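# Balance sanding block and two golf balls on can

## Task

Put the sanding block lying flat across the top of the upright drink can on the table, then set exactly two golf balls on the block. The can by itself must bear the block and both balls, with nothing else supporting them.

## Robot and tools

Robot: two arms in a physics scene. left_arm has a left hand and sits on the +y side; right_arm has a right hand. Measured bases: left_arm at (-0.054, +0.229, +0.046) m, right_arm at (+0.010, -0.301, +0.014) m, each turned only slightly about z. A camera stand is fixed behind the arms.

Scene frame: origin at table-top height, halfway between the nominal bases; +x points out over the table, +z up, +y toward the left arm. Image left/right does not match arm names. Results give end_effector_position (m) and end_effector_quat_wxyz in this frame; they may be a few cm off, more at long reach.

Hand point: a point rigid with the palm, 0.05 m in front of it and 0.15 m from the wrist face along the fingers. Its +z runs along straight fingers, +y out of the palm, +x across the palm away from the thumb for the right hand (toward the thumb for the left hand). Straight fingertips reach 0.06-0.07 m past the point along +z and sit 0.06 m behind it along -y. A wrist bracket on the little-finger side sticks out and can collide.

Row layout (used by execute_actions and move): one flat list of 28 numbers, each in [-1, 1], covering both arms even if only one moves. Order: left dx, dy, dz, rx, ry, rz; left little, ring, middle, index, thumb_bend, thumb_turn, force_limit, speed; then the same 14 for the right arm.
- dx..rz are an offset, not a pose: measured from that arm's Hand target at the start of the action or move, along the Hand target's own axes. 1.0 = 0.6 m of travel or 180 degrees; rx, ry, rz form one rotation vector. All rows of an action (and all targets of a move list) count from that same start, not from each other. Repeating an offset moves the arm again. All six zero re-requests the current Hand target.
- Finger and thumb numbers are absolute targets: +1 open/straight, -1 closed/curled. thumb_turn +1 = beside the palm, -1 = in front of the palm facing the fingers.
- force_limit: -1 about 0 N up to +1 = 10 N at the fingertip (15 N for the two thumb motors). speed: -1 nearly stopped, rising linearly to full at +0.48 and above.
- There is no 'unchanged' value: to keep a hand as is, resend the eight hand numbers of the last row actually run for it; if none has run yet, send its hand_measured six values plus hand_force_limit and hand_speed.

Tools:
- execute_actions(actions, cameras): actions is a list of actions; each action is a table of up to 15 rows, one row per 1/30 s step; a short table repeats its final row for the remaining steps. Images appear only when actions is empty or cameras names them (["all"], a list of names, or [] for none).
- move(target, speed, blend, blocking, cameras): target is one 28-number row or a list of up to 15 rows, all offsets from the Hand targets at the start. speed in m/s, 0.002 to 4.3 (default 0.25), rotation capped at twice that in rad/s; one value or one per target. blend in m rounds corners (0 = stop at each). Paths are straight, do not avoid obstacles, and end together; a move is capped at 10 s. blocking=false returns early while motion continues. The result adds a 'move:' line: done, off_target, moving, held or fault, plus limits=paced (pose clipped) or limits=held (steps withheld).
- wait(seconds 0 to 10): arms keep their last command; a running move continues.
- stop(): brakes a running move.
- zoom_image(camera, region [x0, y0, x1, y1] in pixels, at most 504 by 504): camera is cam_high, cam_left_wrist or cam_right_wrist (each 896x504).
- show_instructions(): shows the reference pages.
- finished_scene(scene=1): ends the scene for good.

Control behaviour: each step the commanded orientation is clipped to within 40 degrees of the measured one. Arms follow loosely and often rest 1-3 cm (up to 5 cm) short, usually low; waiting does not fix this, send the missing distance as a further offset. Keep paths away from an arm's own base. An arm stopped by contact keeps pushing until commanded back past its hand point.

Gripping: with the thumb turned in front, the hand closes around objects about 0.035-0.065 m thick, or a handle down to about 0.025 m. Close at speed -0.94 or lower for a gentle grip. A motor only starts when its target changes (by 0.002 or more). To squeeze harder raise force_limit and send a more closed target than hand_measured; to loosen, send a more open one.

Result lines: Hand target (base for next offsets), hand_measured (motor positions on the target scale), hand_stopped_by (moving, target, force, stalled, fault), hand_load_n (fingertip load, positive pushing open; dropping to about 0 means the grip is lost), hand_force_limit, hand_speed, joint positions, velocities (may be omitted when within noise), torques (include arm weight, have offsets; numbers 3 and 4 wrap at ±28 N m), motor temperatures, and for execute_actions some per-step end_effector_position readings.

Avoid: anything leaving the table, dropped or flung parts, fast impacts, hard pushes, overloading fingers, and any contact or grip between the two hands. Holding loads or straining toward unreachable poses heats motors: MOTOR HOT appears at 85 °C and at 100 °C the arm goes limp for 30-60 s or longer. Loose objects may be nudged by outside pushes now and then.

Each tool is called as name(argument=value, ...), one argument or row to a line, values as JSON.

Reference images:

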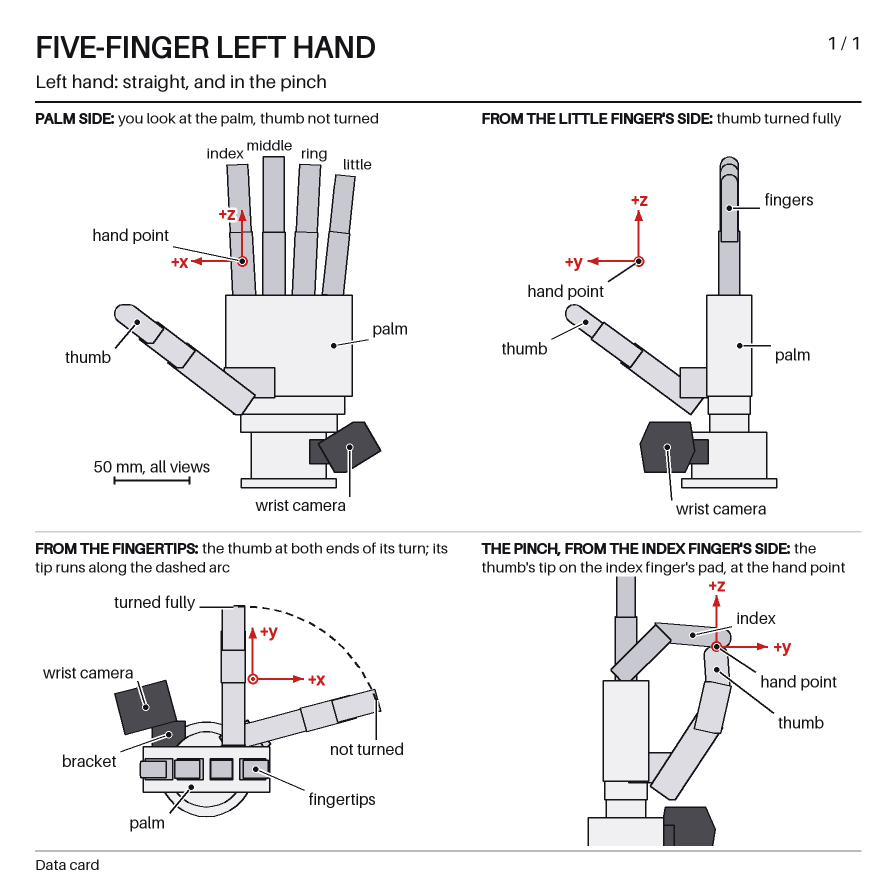

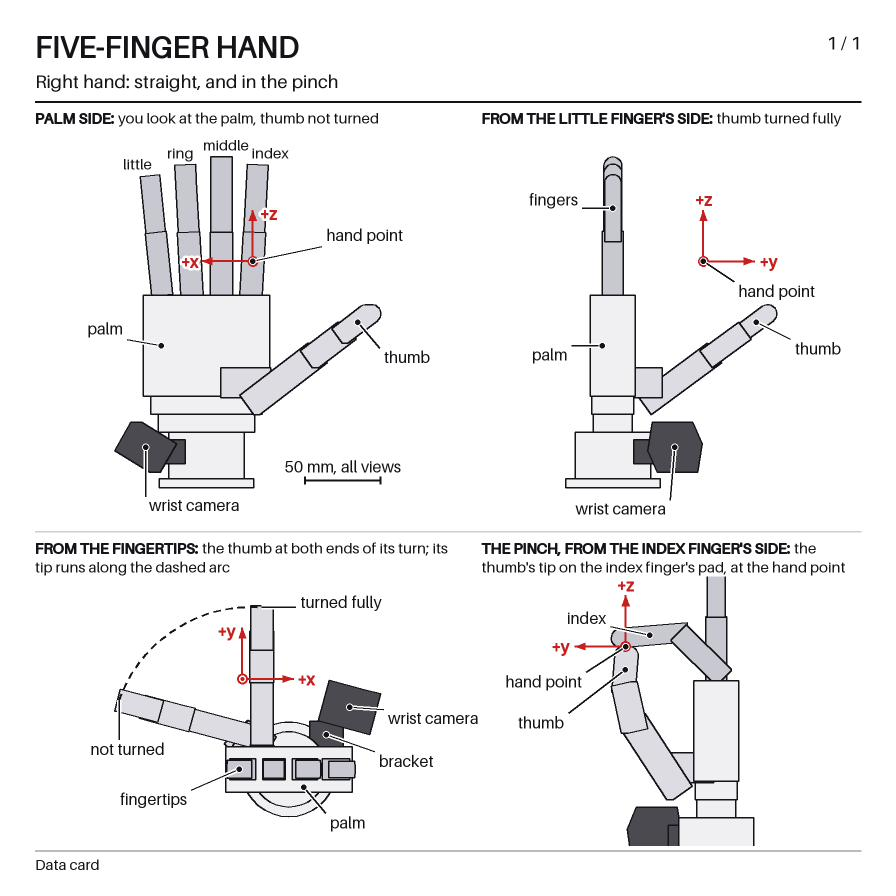

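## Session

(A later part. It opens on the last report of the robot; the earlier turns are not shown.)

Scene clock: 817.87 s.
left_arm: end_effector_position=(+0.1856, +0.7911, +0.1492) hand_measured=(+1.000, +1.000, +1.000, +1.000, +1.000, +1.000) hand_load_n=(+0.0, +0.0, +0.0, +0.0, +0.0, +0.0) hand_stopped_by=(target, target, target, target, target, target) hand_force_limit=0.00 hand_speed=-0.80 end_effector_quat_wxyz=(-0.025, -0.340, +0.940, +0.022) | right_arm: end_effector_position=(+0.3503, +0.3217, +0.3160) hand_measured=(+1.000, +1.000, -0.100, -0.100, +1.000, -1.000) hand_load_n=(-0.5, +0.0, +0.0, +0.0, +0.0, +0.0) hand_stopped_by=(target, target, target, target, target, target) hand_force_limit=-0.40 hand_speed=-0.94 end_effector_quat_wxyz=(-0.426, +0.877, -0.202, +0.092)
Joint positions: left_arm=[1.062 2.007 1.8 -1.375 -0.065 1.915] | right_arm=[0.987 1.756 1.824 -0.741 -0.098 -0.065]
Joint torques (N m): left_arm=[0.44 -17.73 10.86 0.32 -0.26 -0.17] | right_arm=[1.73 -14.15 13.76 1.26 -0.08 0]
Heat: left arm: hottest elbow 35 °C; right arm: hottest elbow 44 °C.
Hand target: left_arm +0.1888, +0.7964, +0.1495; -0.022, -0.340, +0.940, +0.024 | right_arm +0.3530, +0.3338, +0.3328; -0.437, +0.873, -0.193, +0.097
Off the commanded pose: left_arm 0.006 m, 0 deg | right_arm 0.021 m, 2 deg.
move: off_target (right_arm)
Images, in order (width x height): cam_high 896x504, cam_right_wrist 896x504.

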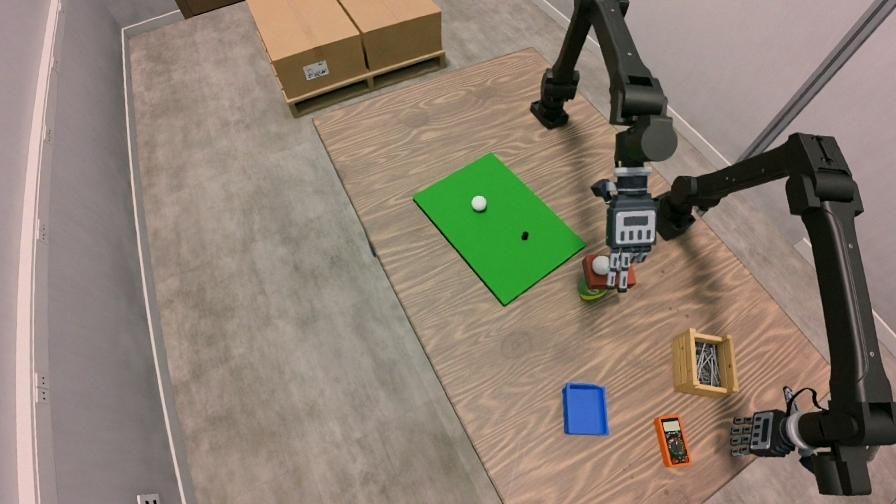

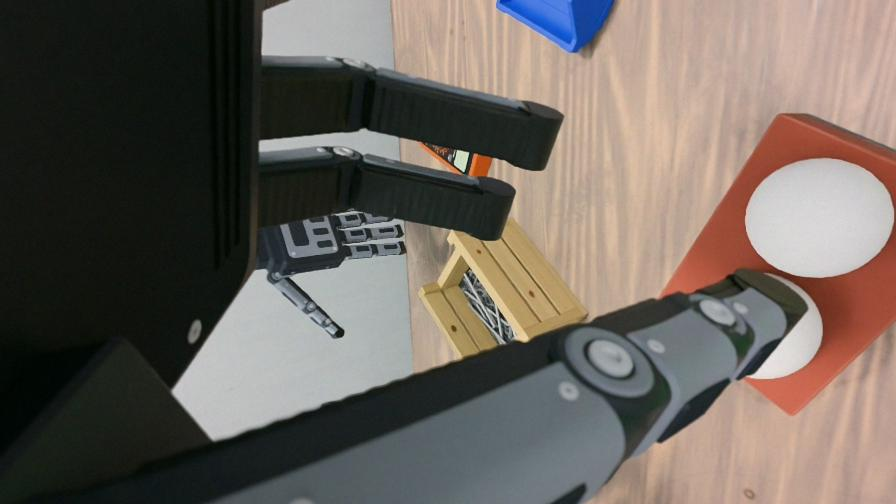

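move(
  target=[0,0,0,0,0,0,1,1,1,1,1,1,0,-0.8,0,0.09,-0.24,0,0,0,1,1,-0.1,-0.1,1,-1,-0.4,-0.94],
  speed=0.2,
  cameras=["cam_high"],
)

zoom_image(
  camera="cam_high",
  region=[560, 210, 660, 310],
)

Scene clock: 822.07 s.
left_arm: end_effector_position=(+0.1856, +0.7911, +0.1492) hand_measured=(+1.000, +1.000, +1.000, +1.000, +1.000, +1.000) hand_load_n=(+0.0, +0.0, +0.0, +0.0, +0.0, +0.0) hand_stopped_by=(target, target, target, target, target, target) hand_force_limit=0.00 hand_speed=-0.80 end_effector_quat_wxyz=(-0.025, -0.340, +0.940, +0.022) | right_arm: end_effector_position=(+0.2892, +0.2052, +0.3793) hand_measured=(+1.000, +1.000, -0.100, -0.100, +1.000, -1.000) hand_load_n=(+0.0, +0.0, +0.0, +0.0, +0.0, +0.0) hand_stopped_by=(target, target, target, target, target, target) hand_force_limit=-0.40 hand_speed=-0.94 end_effector_quat_wxyz=(-0.443, +0.870, -0.195, +0.096)
Joint positions: left_arm=[1.062 2.007 1.8 -1.375 -0.065 1.915] | right_arm=[0.961 1.397 1.549 -0.788 -0.126 -0.085]
Joint torques (N m): left_arm=[0.73 -17.79 10.96 0.46 -0.24 -0.15] | right_arm=[0.62 -11.05 9.18 1.47 -0.2 0]
Heat: left arm: hottest elbow 35 °C; right arm: hottest elbow 44 °C.
Hand target: left_arm +0.1888, +0.7964, +0.1495; -0.022, -0.340, +0.940, +0.024 | right_arm +0.2905, +0.2001, +0.3762; -0.437, +0.873, -0.193, +0.097
Off the commanded pose: left_arm 0.006 m, 0 deg | right_arm 0.006 m, 1 deg.
move: done
Images, in order (width x height): cam_high 896x504.

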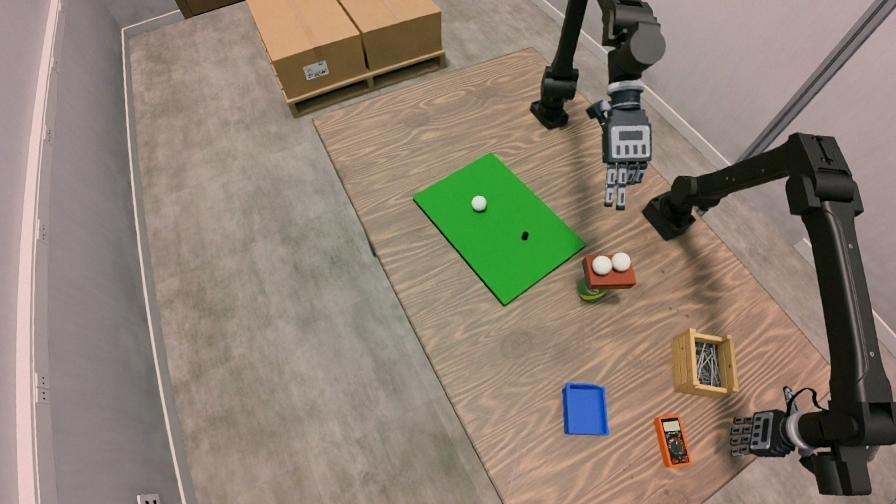

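Scaled by 5.040 from the camera's 896x504 image, which has a finer 1280x720 frame.

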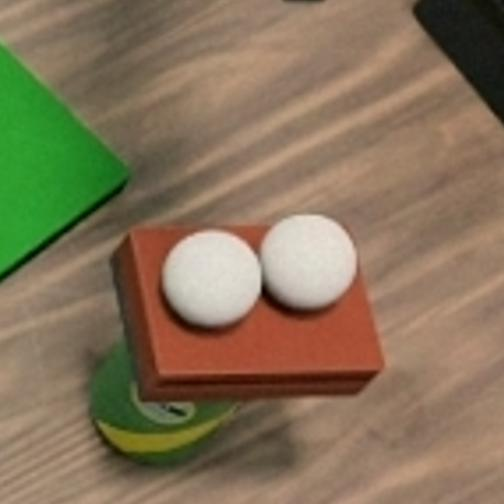

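finished_scene(
)

The scene is finished: the task was done.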